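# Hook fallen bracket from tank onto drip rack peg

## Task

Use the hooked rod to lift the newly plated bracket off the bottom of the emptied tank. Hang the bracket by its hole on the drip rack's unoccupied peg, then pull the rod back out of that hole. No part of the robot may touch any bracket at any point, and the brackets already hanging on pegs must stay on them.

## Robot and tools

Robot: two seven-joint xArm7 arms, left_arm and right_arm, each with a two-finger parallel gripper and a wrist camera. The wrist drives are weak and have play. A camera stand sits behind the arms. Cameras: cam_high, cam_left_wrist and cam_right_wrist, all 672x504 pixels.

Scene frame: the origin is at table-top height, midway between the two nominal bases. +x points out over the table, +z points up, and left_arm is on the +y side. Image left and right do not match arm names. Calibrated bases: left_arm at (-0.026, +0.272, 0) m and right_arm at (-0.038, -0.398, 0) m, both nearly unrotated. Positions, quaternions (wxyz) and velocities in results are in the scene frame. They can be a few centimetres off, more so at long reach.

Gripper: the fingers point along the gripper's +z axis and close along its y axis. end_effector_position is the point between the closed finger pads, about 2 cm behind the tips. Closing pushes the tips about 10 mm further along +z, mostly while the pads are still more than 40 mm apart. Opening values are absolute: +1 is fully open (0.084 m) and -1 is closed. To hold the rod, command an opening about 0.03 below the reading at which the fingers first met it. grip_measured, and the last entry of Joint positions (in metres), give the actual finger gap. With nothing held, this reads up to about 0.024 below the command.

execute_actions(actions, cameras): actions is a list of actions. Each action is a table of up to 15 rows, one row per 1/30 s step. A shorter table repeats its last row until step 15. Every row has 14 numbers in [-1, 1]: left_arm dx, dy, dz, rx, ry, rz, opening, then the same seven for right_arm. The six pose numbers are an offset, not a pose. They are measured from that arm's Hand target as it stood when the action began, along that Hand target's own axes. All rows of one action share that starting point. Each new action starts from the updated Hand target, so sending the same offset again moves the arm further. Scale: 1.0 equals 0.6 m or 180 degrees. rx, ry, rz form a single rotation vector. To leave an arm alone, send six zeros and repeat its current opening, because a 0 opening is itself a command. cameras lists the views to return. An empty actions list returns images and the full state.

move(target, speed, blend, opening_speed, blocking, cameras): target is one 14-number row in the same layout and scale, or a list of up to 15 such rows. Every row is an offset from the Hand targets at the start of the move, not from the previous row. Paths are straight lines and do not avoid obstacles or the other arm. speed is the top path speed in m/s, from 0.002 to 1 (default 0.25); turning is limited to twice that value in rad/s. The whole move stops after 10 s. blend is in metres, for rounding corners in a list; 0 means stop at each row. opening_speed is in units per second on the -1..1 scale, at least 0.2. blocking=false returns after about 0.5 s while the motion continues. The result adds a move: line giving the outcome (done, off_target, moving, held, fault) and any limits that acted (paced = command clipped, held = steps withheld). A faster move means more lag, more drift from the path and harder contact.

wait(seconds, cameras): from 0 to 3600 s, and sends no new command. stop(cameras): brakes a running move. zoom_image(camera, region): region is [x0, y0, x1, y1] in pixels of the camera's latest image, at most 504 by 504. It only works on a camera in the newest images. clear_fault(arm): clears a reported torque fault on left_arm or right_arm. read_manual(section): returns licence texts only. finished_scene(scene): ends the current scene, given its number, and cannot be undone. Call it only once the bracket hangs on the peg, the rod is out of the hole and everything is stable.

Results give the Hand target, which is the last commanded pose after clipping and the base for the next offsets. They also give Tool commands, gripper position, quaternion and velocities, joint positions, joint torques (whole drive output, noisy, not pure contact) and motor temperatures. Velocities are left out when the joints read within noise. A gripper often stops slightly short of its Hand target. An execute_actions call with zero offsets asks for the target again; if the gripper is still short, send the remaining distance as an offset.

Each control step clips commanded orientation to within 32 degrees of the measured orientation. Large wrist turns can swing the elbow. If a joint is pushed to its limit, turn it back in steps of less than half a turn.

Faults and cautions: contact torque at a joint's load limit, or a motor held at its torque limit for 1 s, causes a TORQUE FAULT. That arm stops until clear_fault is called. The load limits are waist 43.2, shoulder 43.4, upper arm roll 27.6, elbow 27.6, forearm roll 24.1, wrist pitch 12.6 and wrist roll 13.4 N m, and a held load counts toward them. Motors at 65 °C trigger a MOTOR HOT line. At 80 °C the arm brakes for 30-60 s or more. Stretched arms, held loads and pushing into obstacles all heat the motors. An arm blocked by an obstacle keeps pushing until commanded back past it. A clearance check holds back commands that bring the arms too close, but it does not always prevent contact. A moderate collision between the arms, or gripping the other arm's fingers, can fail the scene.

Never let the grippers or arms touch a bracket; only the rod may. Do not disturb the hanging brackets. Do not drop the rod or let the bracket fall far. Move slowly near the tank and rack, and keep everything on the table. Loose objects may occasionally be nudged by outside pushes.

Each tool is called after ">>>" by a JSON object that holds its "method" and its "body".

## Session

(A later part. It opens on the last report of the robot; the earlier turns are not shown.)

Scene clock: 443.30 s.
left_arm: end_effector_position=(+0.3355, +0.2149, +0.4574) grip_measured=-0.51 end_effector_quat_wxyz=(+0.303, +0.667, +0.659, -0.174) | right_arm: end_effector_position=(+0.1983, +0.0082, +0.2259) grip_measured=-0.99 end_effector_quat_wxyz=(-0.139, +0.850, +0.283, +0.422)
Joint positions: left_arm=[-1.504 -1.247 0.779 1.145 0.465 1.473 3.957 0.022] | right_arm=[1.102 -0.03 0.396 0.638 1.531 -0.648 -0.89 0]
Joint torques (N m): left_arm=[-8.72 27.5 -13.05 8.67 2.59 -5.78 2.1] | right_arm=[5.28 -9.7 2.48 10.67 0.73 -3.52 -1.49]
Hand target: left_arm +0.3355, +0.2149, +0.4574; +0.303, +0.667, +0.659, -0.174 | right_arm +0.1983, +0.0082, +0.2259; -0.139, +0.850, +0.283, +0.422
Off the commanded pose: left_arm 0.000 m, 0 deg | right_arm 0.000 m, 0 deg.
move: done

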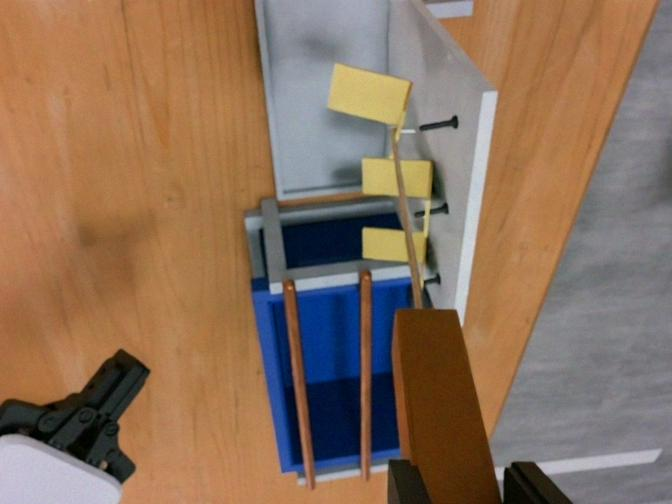

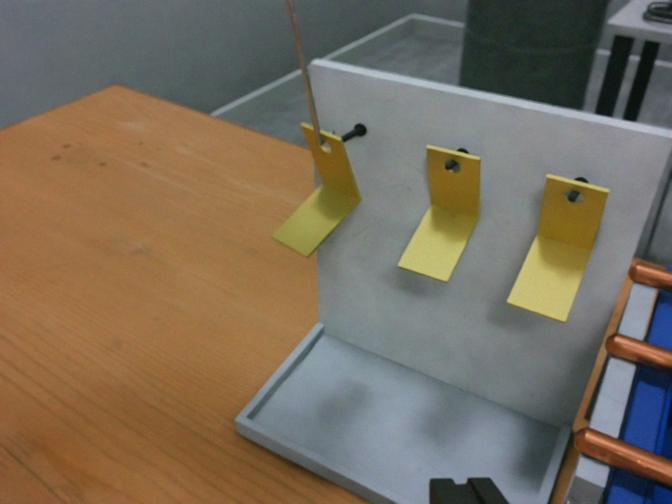

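>>> {"method": "move", "body": {"target": [0.0042,0.016,0.0037,0,0,0,-0.75,0,0,0,0,0,0,-1], "speed": 0.04, "cameras": ["cam_left_wrist","cam_right_wrist"]}}

>>> {"method": "zoom_image", "body": {"camera": "cam_right_wrist", "region": [290, 90, 390, 190]}}

>>> {"method": "zoom_image", "body": {"camera": "cam_left_wrist", "region": [360, 80, 480, 200]}}

Scene clock: 453.20 s.
left_arm: end_effector_position=(+0.3455, +0.2159, +0.4558) grip_measured=-0.51 end_effector_quat_wxyz=(+0.303, +0.667, +0.659, -0.174) | right_arm: end_effector_position=(+0.1983, +0.0082, +0.2259) grip_measured=-0.99 end_effector_quat_wxyz=(-0.139, +0.850, +0.283, +0.422)
Joint positions: left_arm=[-1.521 -1.237 0.801 1.165 0.475 1.469 3.97 0.022] | right_arm=[1.102 -0.03 0.396 0.638 1.531 -0.648 -0.89 0]
Joint torques (N m): left_arm=[-8.65 27.41 -13.58 8.83 2.38 -5.69 2.29] | right_arm=[5.1 -9.77 2.45 10.65 0.58 -3.53 -1.49]
Hand target: left_arm +0.3455, +0.2159, +0.4558; +0.303, +0.667, +0.659, -0.174 | right_arm +0.1983, +0.0082, +0.2259; -0.139, +0.850, +0.283, +0.422
Off the commanded pose: left_arm 0.000 m, 0 deg | right_arm 0.000 m, 0 deg.
move: done

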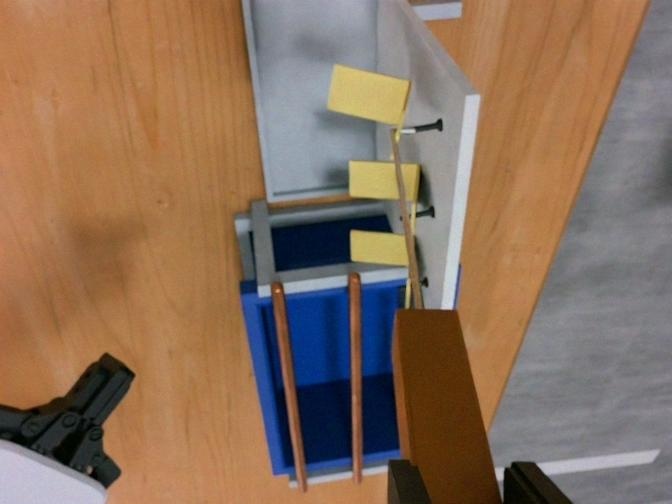

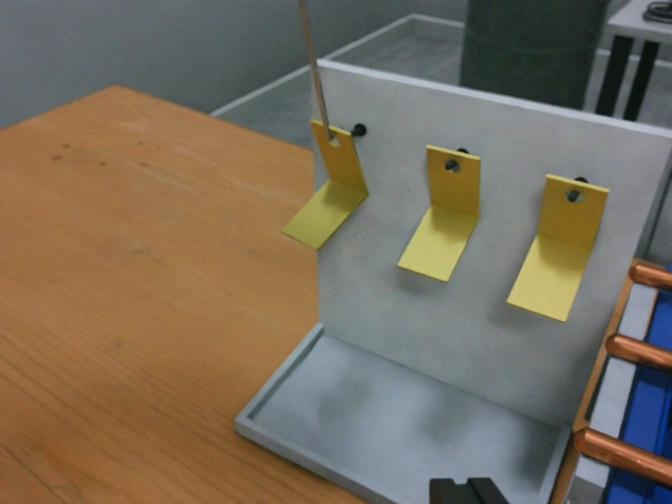

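Scaled by 5.040 from the camera's image (finer frame: 960x720).

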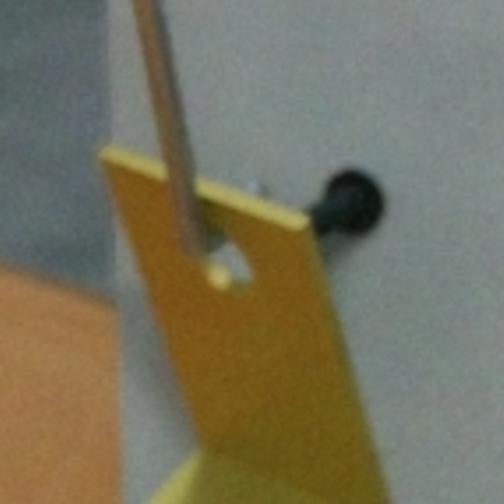

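Scaled by 4.200 from the camera's image (finer frame: 960x720).

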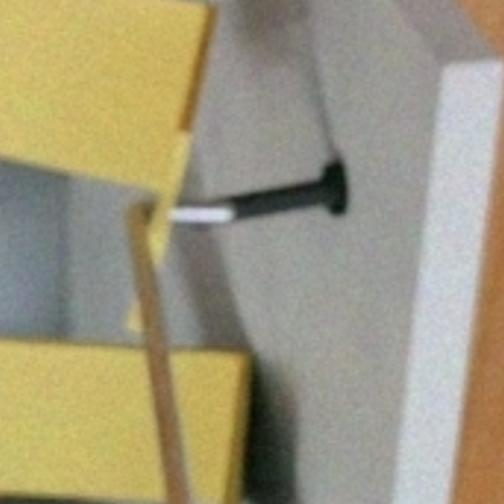

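>>> {"method": "move", "body": {"target": [0.0022,0.0097,0.0018,0,0,0,-0.75,0,0,0,0,0,0,-1], "speed": 0.04, "cameras": ["cam_left_wrist","cam_right_wrist"]}}

>>> {"method": "zoom_image", "body": {"camera": "cam_right_wrist", "region": [290, 90, 390, 190]}}

>>> {"method": "zoom_image", "body": {"camera": "cam_left_wrist", "region": [360, 80, 480, 200]}}

Scene clock: 459.93 s.
left_arm: end_effector_position=(+0.3515, +0.2166, +0.4551) grip_measured=-0.51 end_effector_quat_wxyz=(+0.303, +0.667, +0.659, -0.174) | right_arm: end_effector_position=(+0.1983, +0.0082, +0.2259) grip_measured=-0.99 end_effector_quat_wxyz=(-0.139, +0.850, +0.283, +0.422)
Joint positions: left_arm=[-1.533 -1.23 0.814 1.18 0.479 1.466 3.977 0.022] | right_arm=[1.102 -0.03 0.396 0.638 1.531 -0.648 -0.89 0]
Joint torques (N m): left_arm=[-8.9 27.59 -13.97 8.42 2.44 -5.62 2.35] | right_arm=[5.27 -9.77 2.53 10.51 0.32 -3.55 -1.43]
Hand target: left_arm +0.3515, +0.2166, +0.4551; +0.303, +0.667, +0.659, -0.174 | right_arm +0.1983, +0.0082, +0.2259; -0.139, +0.850, +0.283, +0.422
Off the commanded pose: left_arm 0.000 m, 0 deg | right_arm 0.000 m, 0 deg.
move: done

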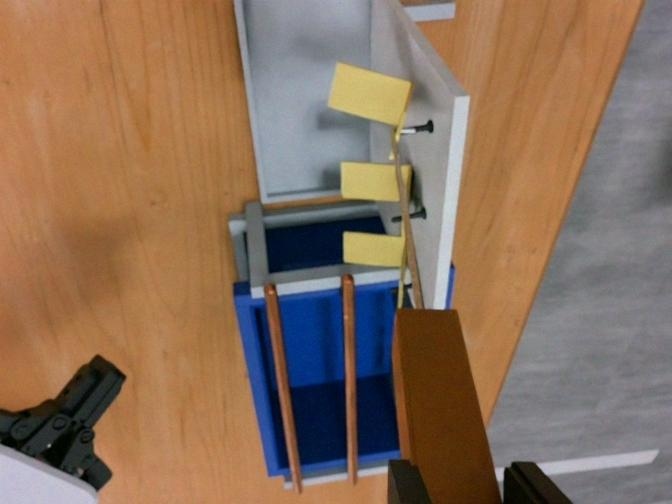

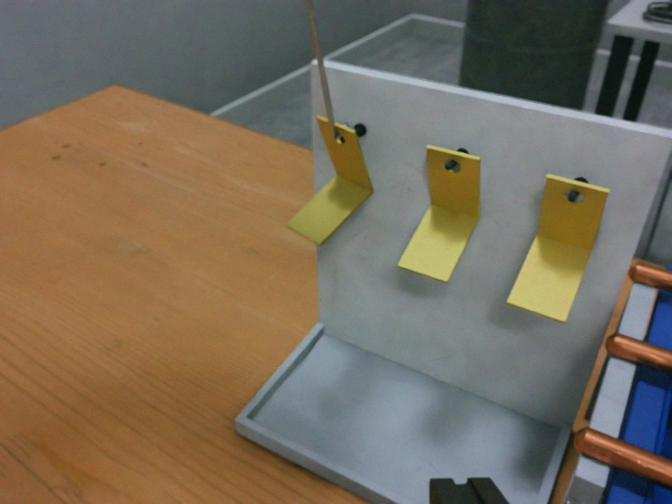

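Scaled by 5.040 from the camera's image (finer frame: 960x720).

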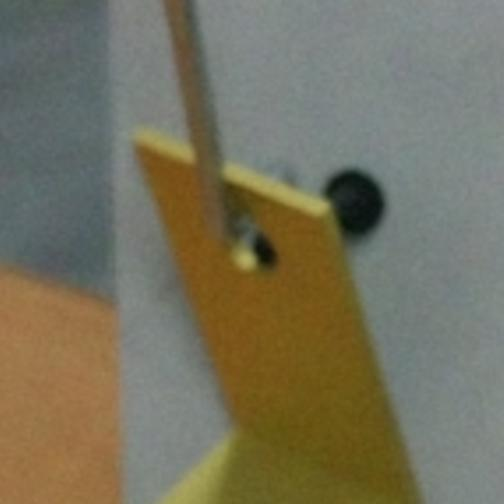

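Scaled by 4.200 from the camera's image (finer frame: 960x720).

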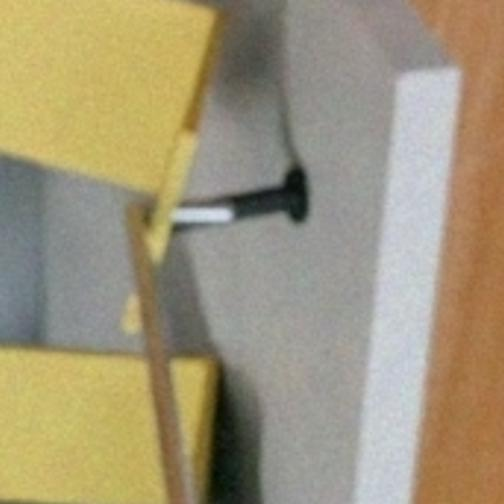

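>>> {"method": "move", "body": {"target": [[-0.0015,-0.0001,0.0013,0,0,0,-0.75,0,0,0,0,0,0,-1],[0.0003,0.008,0.0028,0,0,0,-0.75,0,0,0,0,0,0,-1]], "speed": 0.03, "cameras": ["cam_left_wrist","cam_right_wrist"]}}

>>> {"method": "zoom_image", "body": {"camera": "cam_right_wrist", "region": [290, 90, 390, 190]}}

>>> {"method": "zoom_image", "body": {"camera": "cam_left_wrist", "region": [360, 80, 480, 200]}}

Scene clock: 467.10 s.
left_arm: end_effector_position=(+0.3565, +0.2159, +0.4546) grip_measured=-0.51 end_effector_quat_wxyz=(+0.303, +0.667, +0.659, -0.174) | right_arm: end_effector_position=(+0.1983, +0.0082, +0.2259) grip_measured=-0.99 end_effector_quat_wxyz=(-0.139, +0.850, +0.283, +0.422)
Joint positions: left_arm=[-1.543 -1.223 0.825 1.19 0.483 1.462 3.982 0.022] | right_arm=[1.102 -0.03 0.396 0.638 1.531 -0.648 -0.89 0]
Joint torques (N m): left_arm=[-9.53 27.36 -13.75 8.53 2.51 -5.63 2.33] | right_arm=[5.09 -9.89 2.38 10.46 0.21 -3.48 -1.44]
Hand target: left_arm +0.3565, +0.2159, +0.4546; +0.303, +0.667, +0.659, -0.174 | right_arm +0.1983, +0.0082, +0.2259; -0.139, +0.850, +0.283, +0.422
Off the commanded pose: left_arm 0.000 m, 0 deg | right_arm 0.000 m, 0 deg.
move: done

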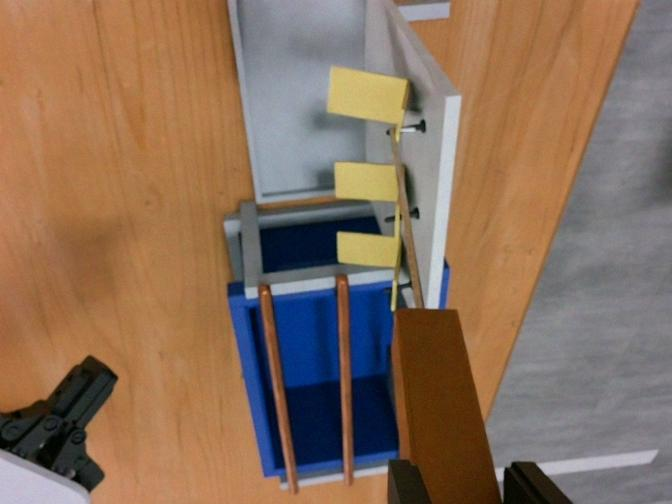

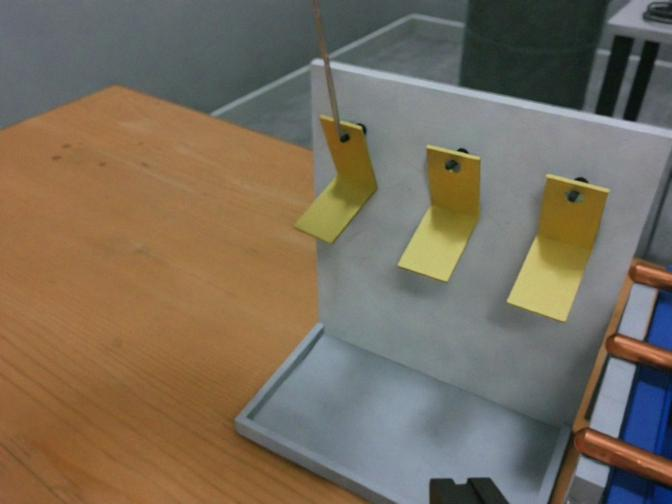

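Scaled by 5.040 from the camera's image (finer frame: 960x720).

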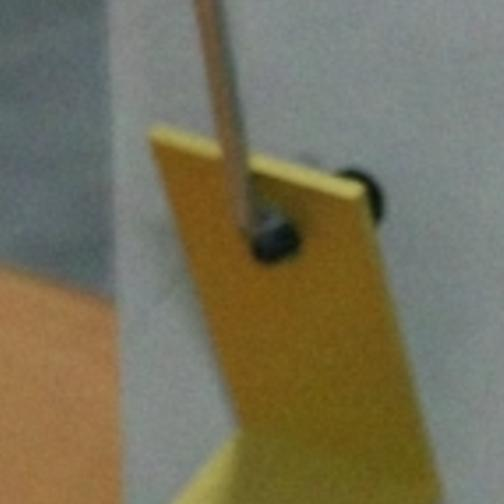

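Scaled by 4.200 from the camera's image (finer frame: 960x720).

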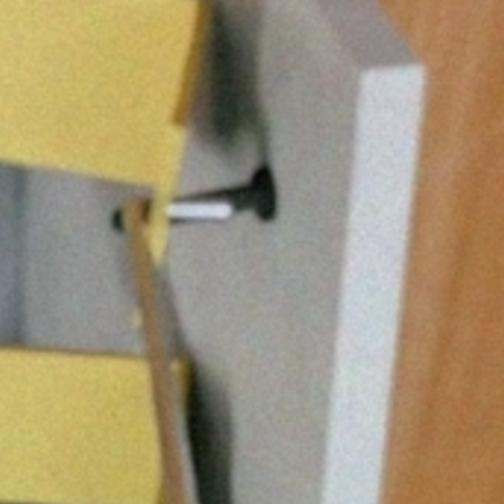

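>>> {"method": "move", "body": {"target": [[0.0011,0.0048,0.0009,0,0,0,-0.75,0,0,0,0,0,0,-1],[0.0046,0.0043,0.0024,0,0,0,-0.75,0,0,0,0,0,0,-1]], "speed": 0.03, "cameras": ["cam_left_wrist","cam_right_wrist"]}}

>>> {"method": "zoom_image", "body": {"camera": "cam_right_wrist", "region": [290, 90, 390, 190]}}

>>> {"method": "zoom_image", "body": {"camera": "cam_left_wrist", "region": [360, 80, 480, 200]}}

Scene clock: 480.60 s.
left_arm: end_effector_position=(+0.3595, +0.2172, +0.4522) grip_measured=-0.51 end_effector_quat_wxyz=(+0.303, +0.667, +0.659, -0.174) | right_arm: end_effector_position=(+0.1983, +0.0082, +0.2259) grip_measured=-0.99 end_effector_quat_wxyz=(-0.139, +0.850, +0.283, +0.422)
Joint positions: left_arm=[-1.546 -1.224 0.833 1.192 0.488 1.46 3.988 0.022] | right_arm=[1.102 -0.03 0.396 0.638 1.531 -0.648 -0.89 0]
Joint torques (N m): left_arm=[8.68 8.74 -14.04 4.99 2.55 -5.75 2.29] | right_arm=[4.9 -9.96 2.33 10.51 0.25 -3.48 -1.53]
Hand target: left_arm +0.3595, +0.2172, +0.4522; +0.303, +0.667, +0.659, -0.174 | right_arm +0.1983, +0.0082, +0.2259; -0.139, +0.850, +0.283, +0.422
Off the commanded pose: left_arm 0.000 m, 0 deg | right_arm 0.000 m, 0 deg.
move: done

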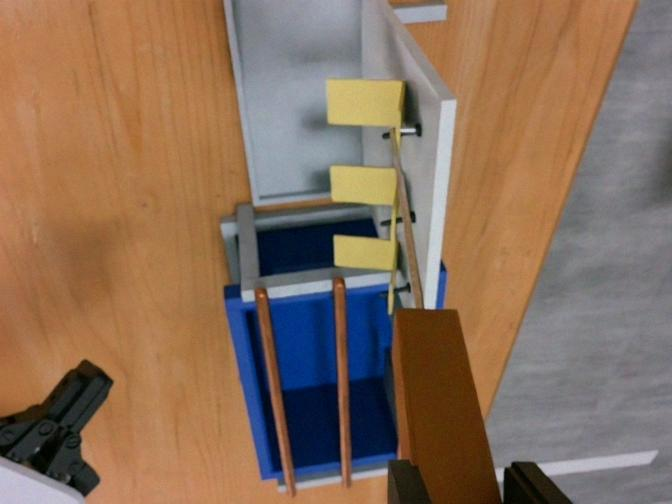

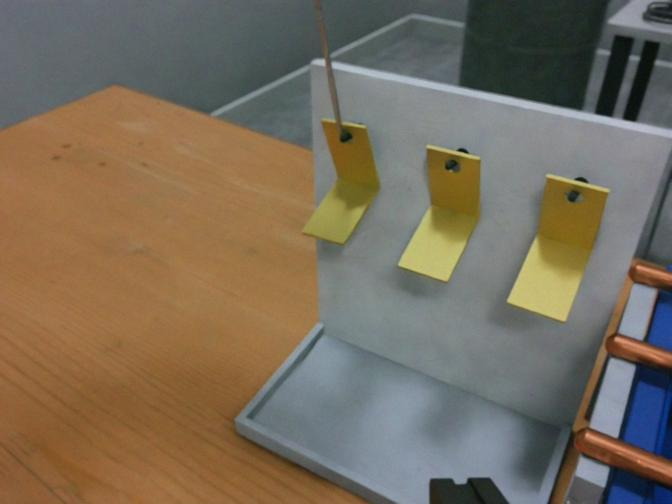

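Scaled by 5.040 from the camera's image (finer frame: 960x720).

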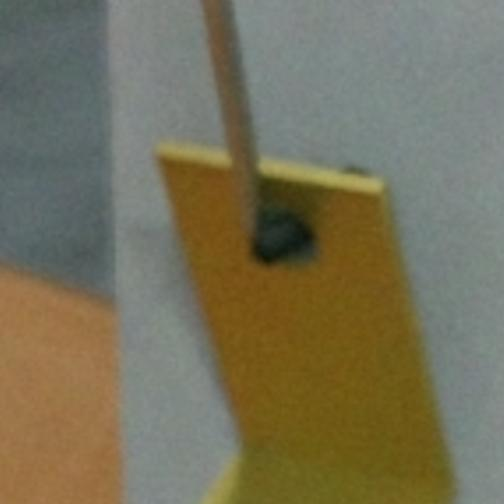

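Scaled by 4.200 from the camera's image (finer frame: 960x720).

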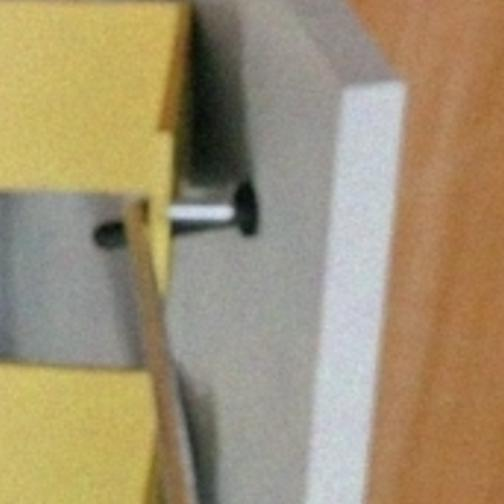

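>>> {"method": "move", "body": {"target": [[0.0011,0,0.0013,0,0,0,-0.75,0,0,0,0,0,0,-1],[0.0011,-0.010,0.0013,0,0,0,-0.75,0,0,0,0,0,0,-1]], "speed": 0.03, "cameras": ["cam_left_wrist","cam_right_wrist"]}}

>>> {"method": "zoom_image", "body": {"camera": "cam_right_wrist", "region": [290, 90, 390, 190]}}

>>> {"method": "zoom_image", "body": {"camera": "cam_left_wrist", "region": [360, 80, 480, 200]}}

Scene clock: 486.57 s.
left_arm: end_effector_position=(+0.3538, +0.2169, +0.4501) grip_measured=-0.51 end_effector_quat_wxyz=(+0.303, +0.667, +0.659, -0.174) | right_arm: end_effector_position=(+0.1983, +0.0082, +0.2259) grip_measured=-0.99 end_effector_quat_wxyz=(-0.139, +0.850, +0.283, +0.422)
Joint positions: left_arm=[-1.532 -1.236 0.824 1.17 0.486 1.458 3.982 0.022] | right_arm=[1.102 -0.03 0.396 0.638 1.531 -0.648 -0.89 0]
Joint torques (N m): left_arm=[8.29 8.89 -19.73 4.95 -1.67 -5.4 -1.77] | right_arm=[5.23 -10.02 2.51 10.42 0.17 -3.29 -1.47]
Hand target: left_arm +0.3538, +0.2169, +0.4501; +0.303, +0.667, +0.659, -0.174 | right_arm +0.1983, +0.0082, +0.2259; -0.139, +0.850, +0.283, +0.422
Off the commanded pose: left_arm 0.000 m, 0 deg | right_arm 0.000 m, 0 deg.
move: done

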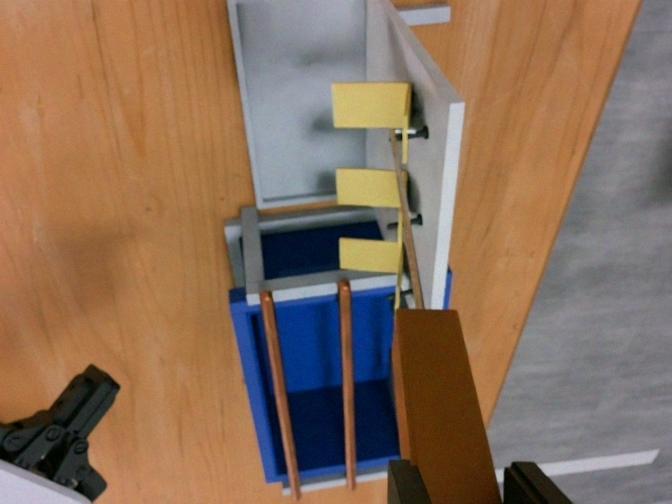

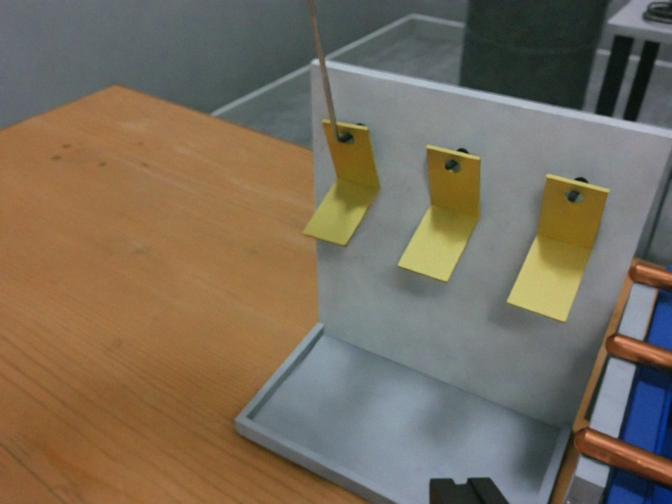

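Scaled by 5.040 from the camera's image (finer frame: 960x720).

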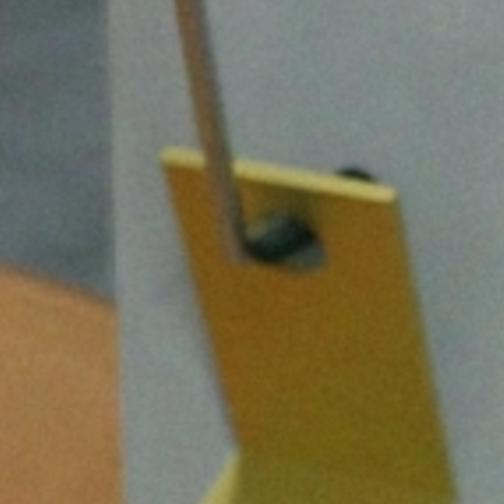

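Scaled by 4.200 from the camera's image (finer frame: 960x720).

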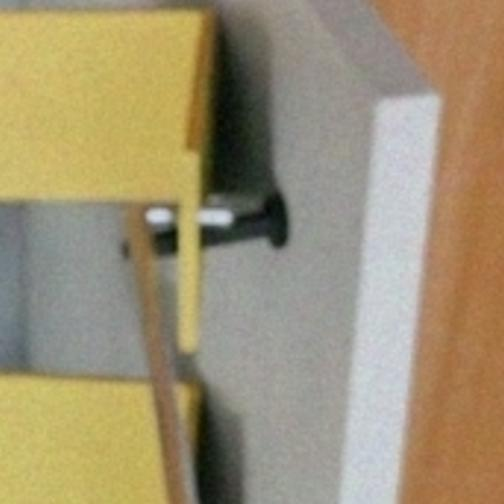

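>>> {"method": "move", "body": {"target": [[0,-0.012,0,0,0,0,-0.75,0,0,0,0,0,0,-1],[0,-0.10,0,0,0,0,-0.75,0,0,0,0,0,0,-1]], "speed": [0.03,0.08], "blend": [0.002,0], "cameras": ["all"]}}

>>> {"method": "zoom_image", "body": {"camera": "cam_right_wrist", "region": [290, 90, 410, 210]}}

Scene clock: 491.87 s.
left_arm: end_effector_position=(+0.2948, +0.2139, +0.4397) grip_measured=-0.51 end_effector_quat_wxyz=(+0.303, +0.667, +0.659, -0.174) | right_arm: end_effector_position=(+0.1983, +0.0082, +0.2259) grip_measured=-0.99 end_effector_quat_wxyz=(-0.139, +0.850, +0.283, +0.422)
Joint positions: left_arm=[-1.41 -1.342 0.716 0.994 0.45 1.469 3.92 0.022] | right_arm=[1.102 -0.03 0.396 0.638 1.531 -0.648 -0.89 0]
Joint torques (N m): left_arm=[8.66 7.35 -17.54 5.6 -4.67 -0.56 -2.01] | right_arm=[5.21 -10 2.47 10.54 0.12 -3.36 -1.35]
Hand target: left_arm +0.2948, +0.2139, +0.4397; +0.303, +0.667, +0.659, -0.174 | right_arm +0.1983, +0.0082, +0.2259; -0.139, +0.850, +0.283, +0.422
Off the commanded pose: left_arm 0.000 m, 0 deg | right_arm 0.000 m, 0 deg.
move: done

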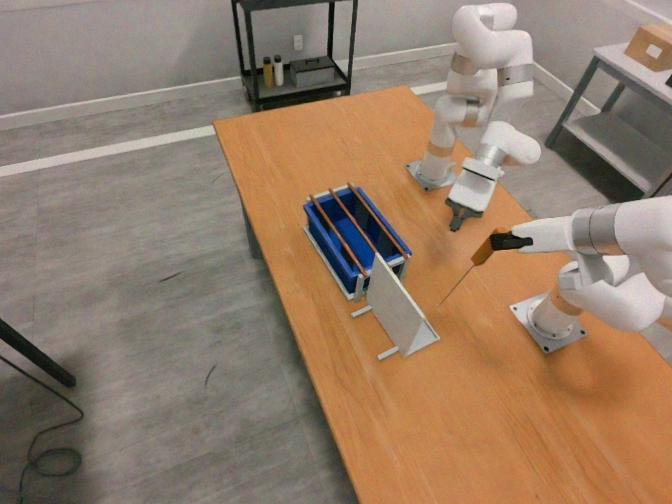

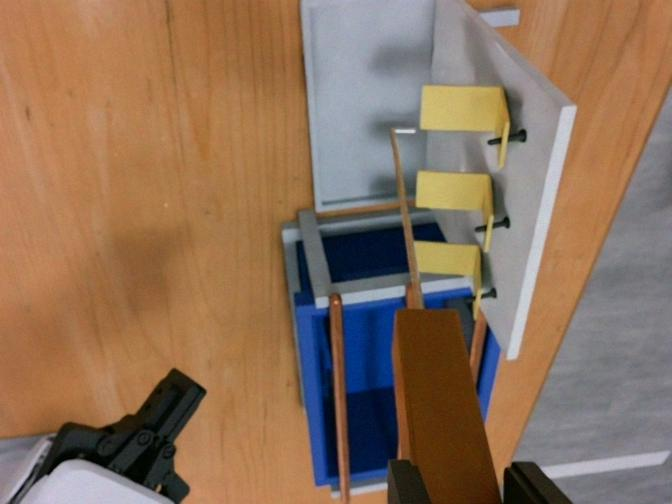

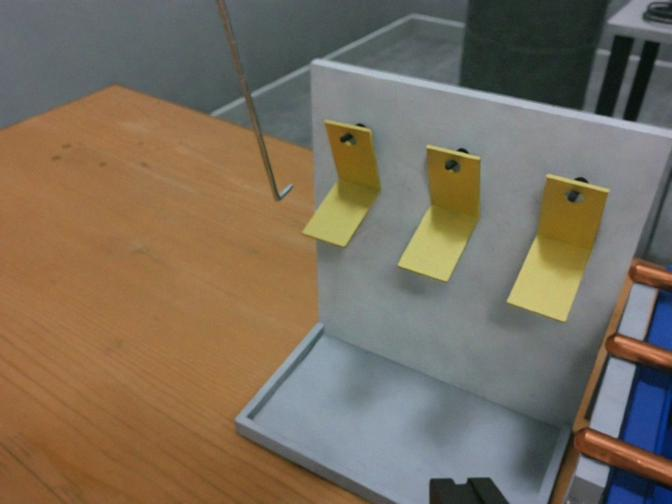

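Scaled by 4.200 from the camera's image (finer frame: 960x720).

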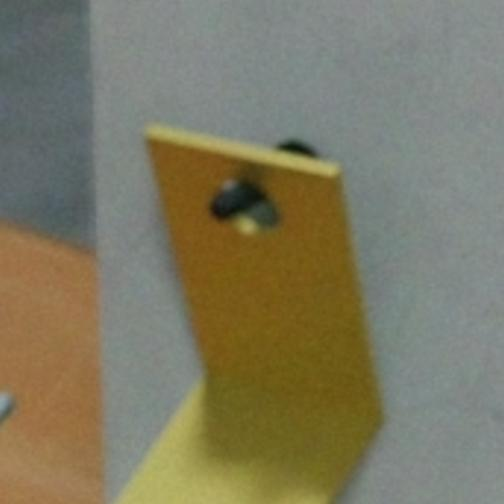

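>>> {"method": "finished_scene", "body": {"scene": 1}}

The scene is finished: the task was done.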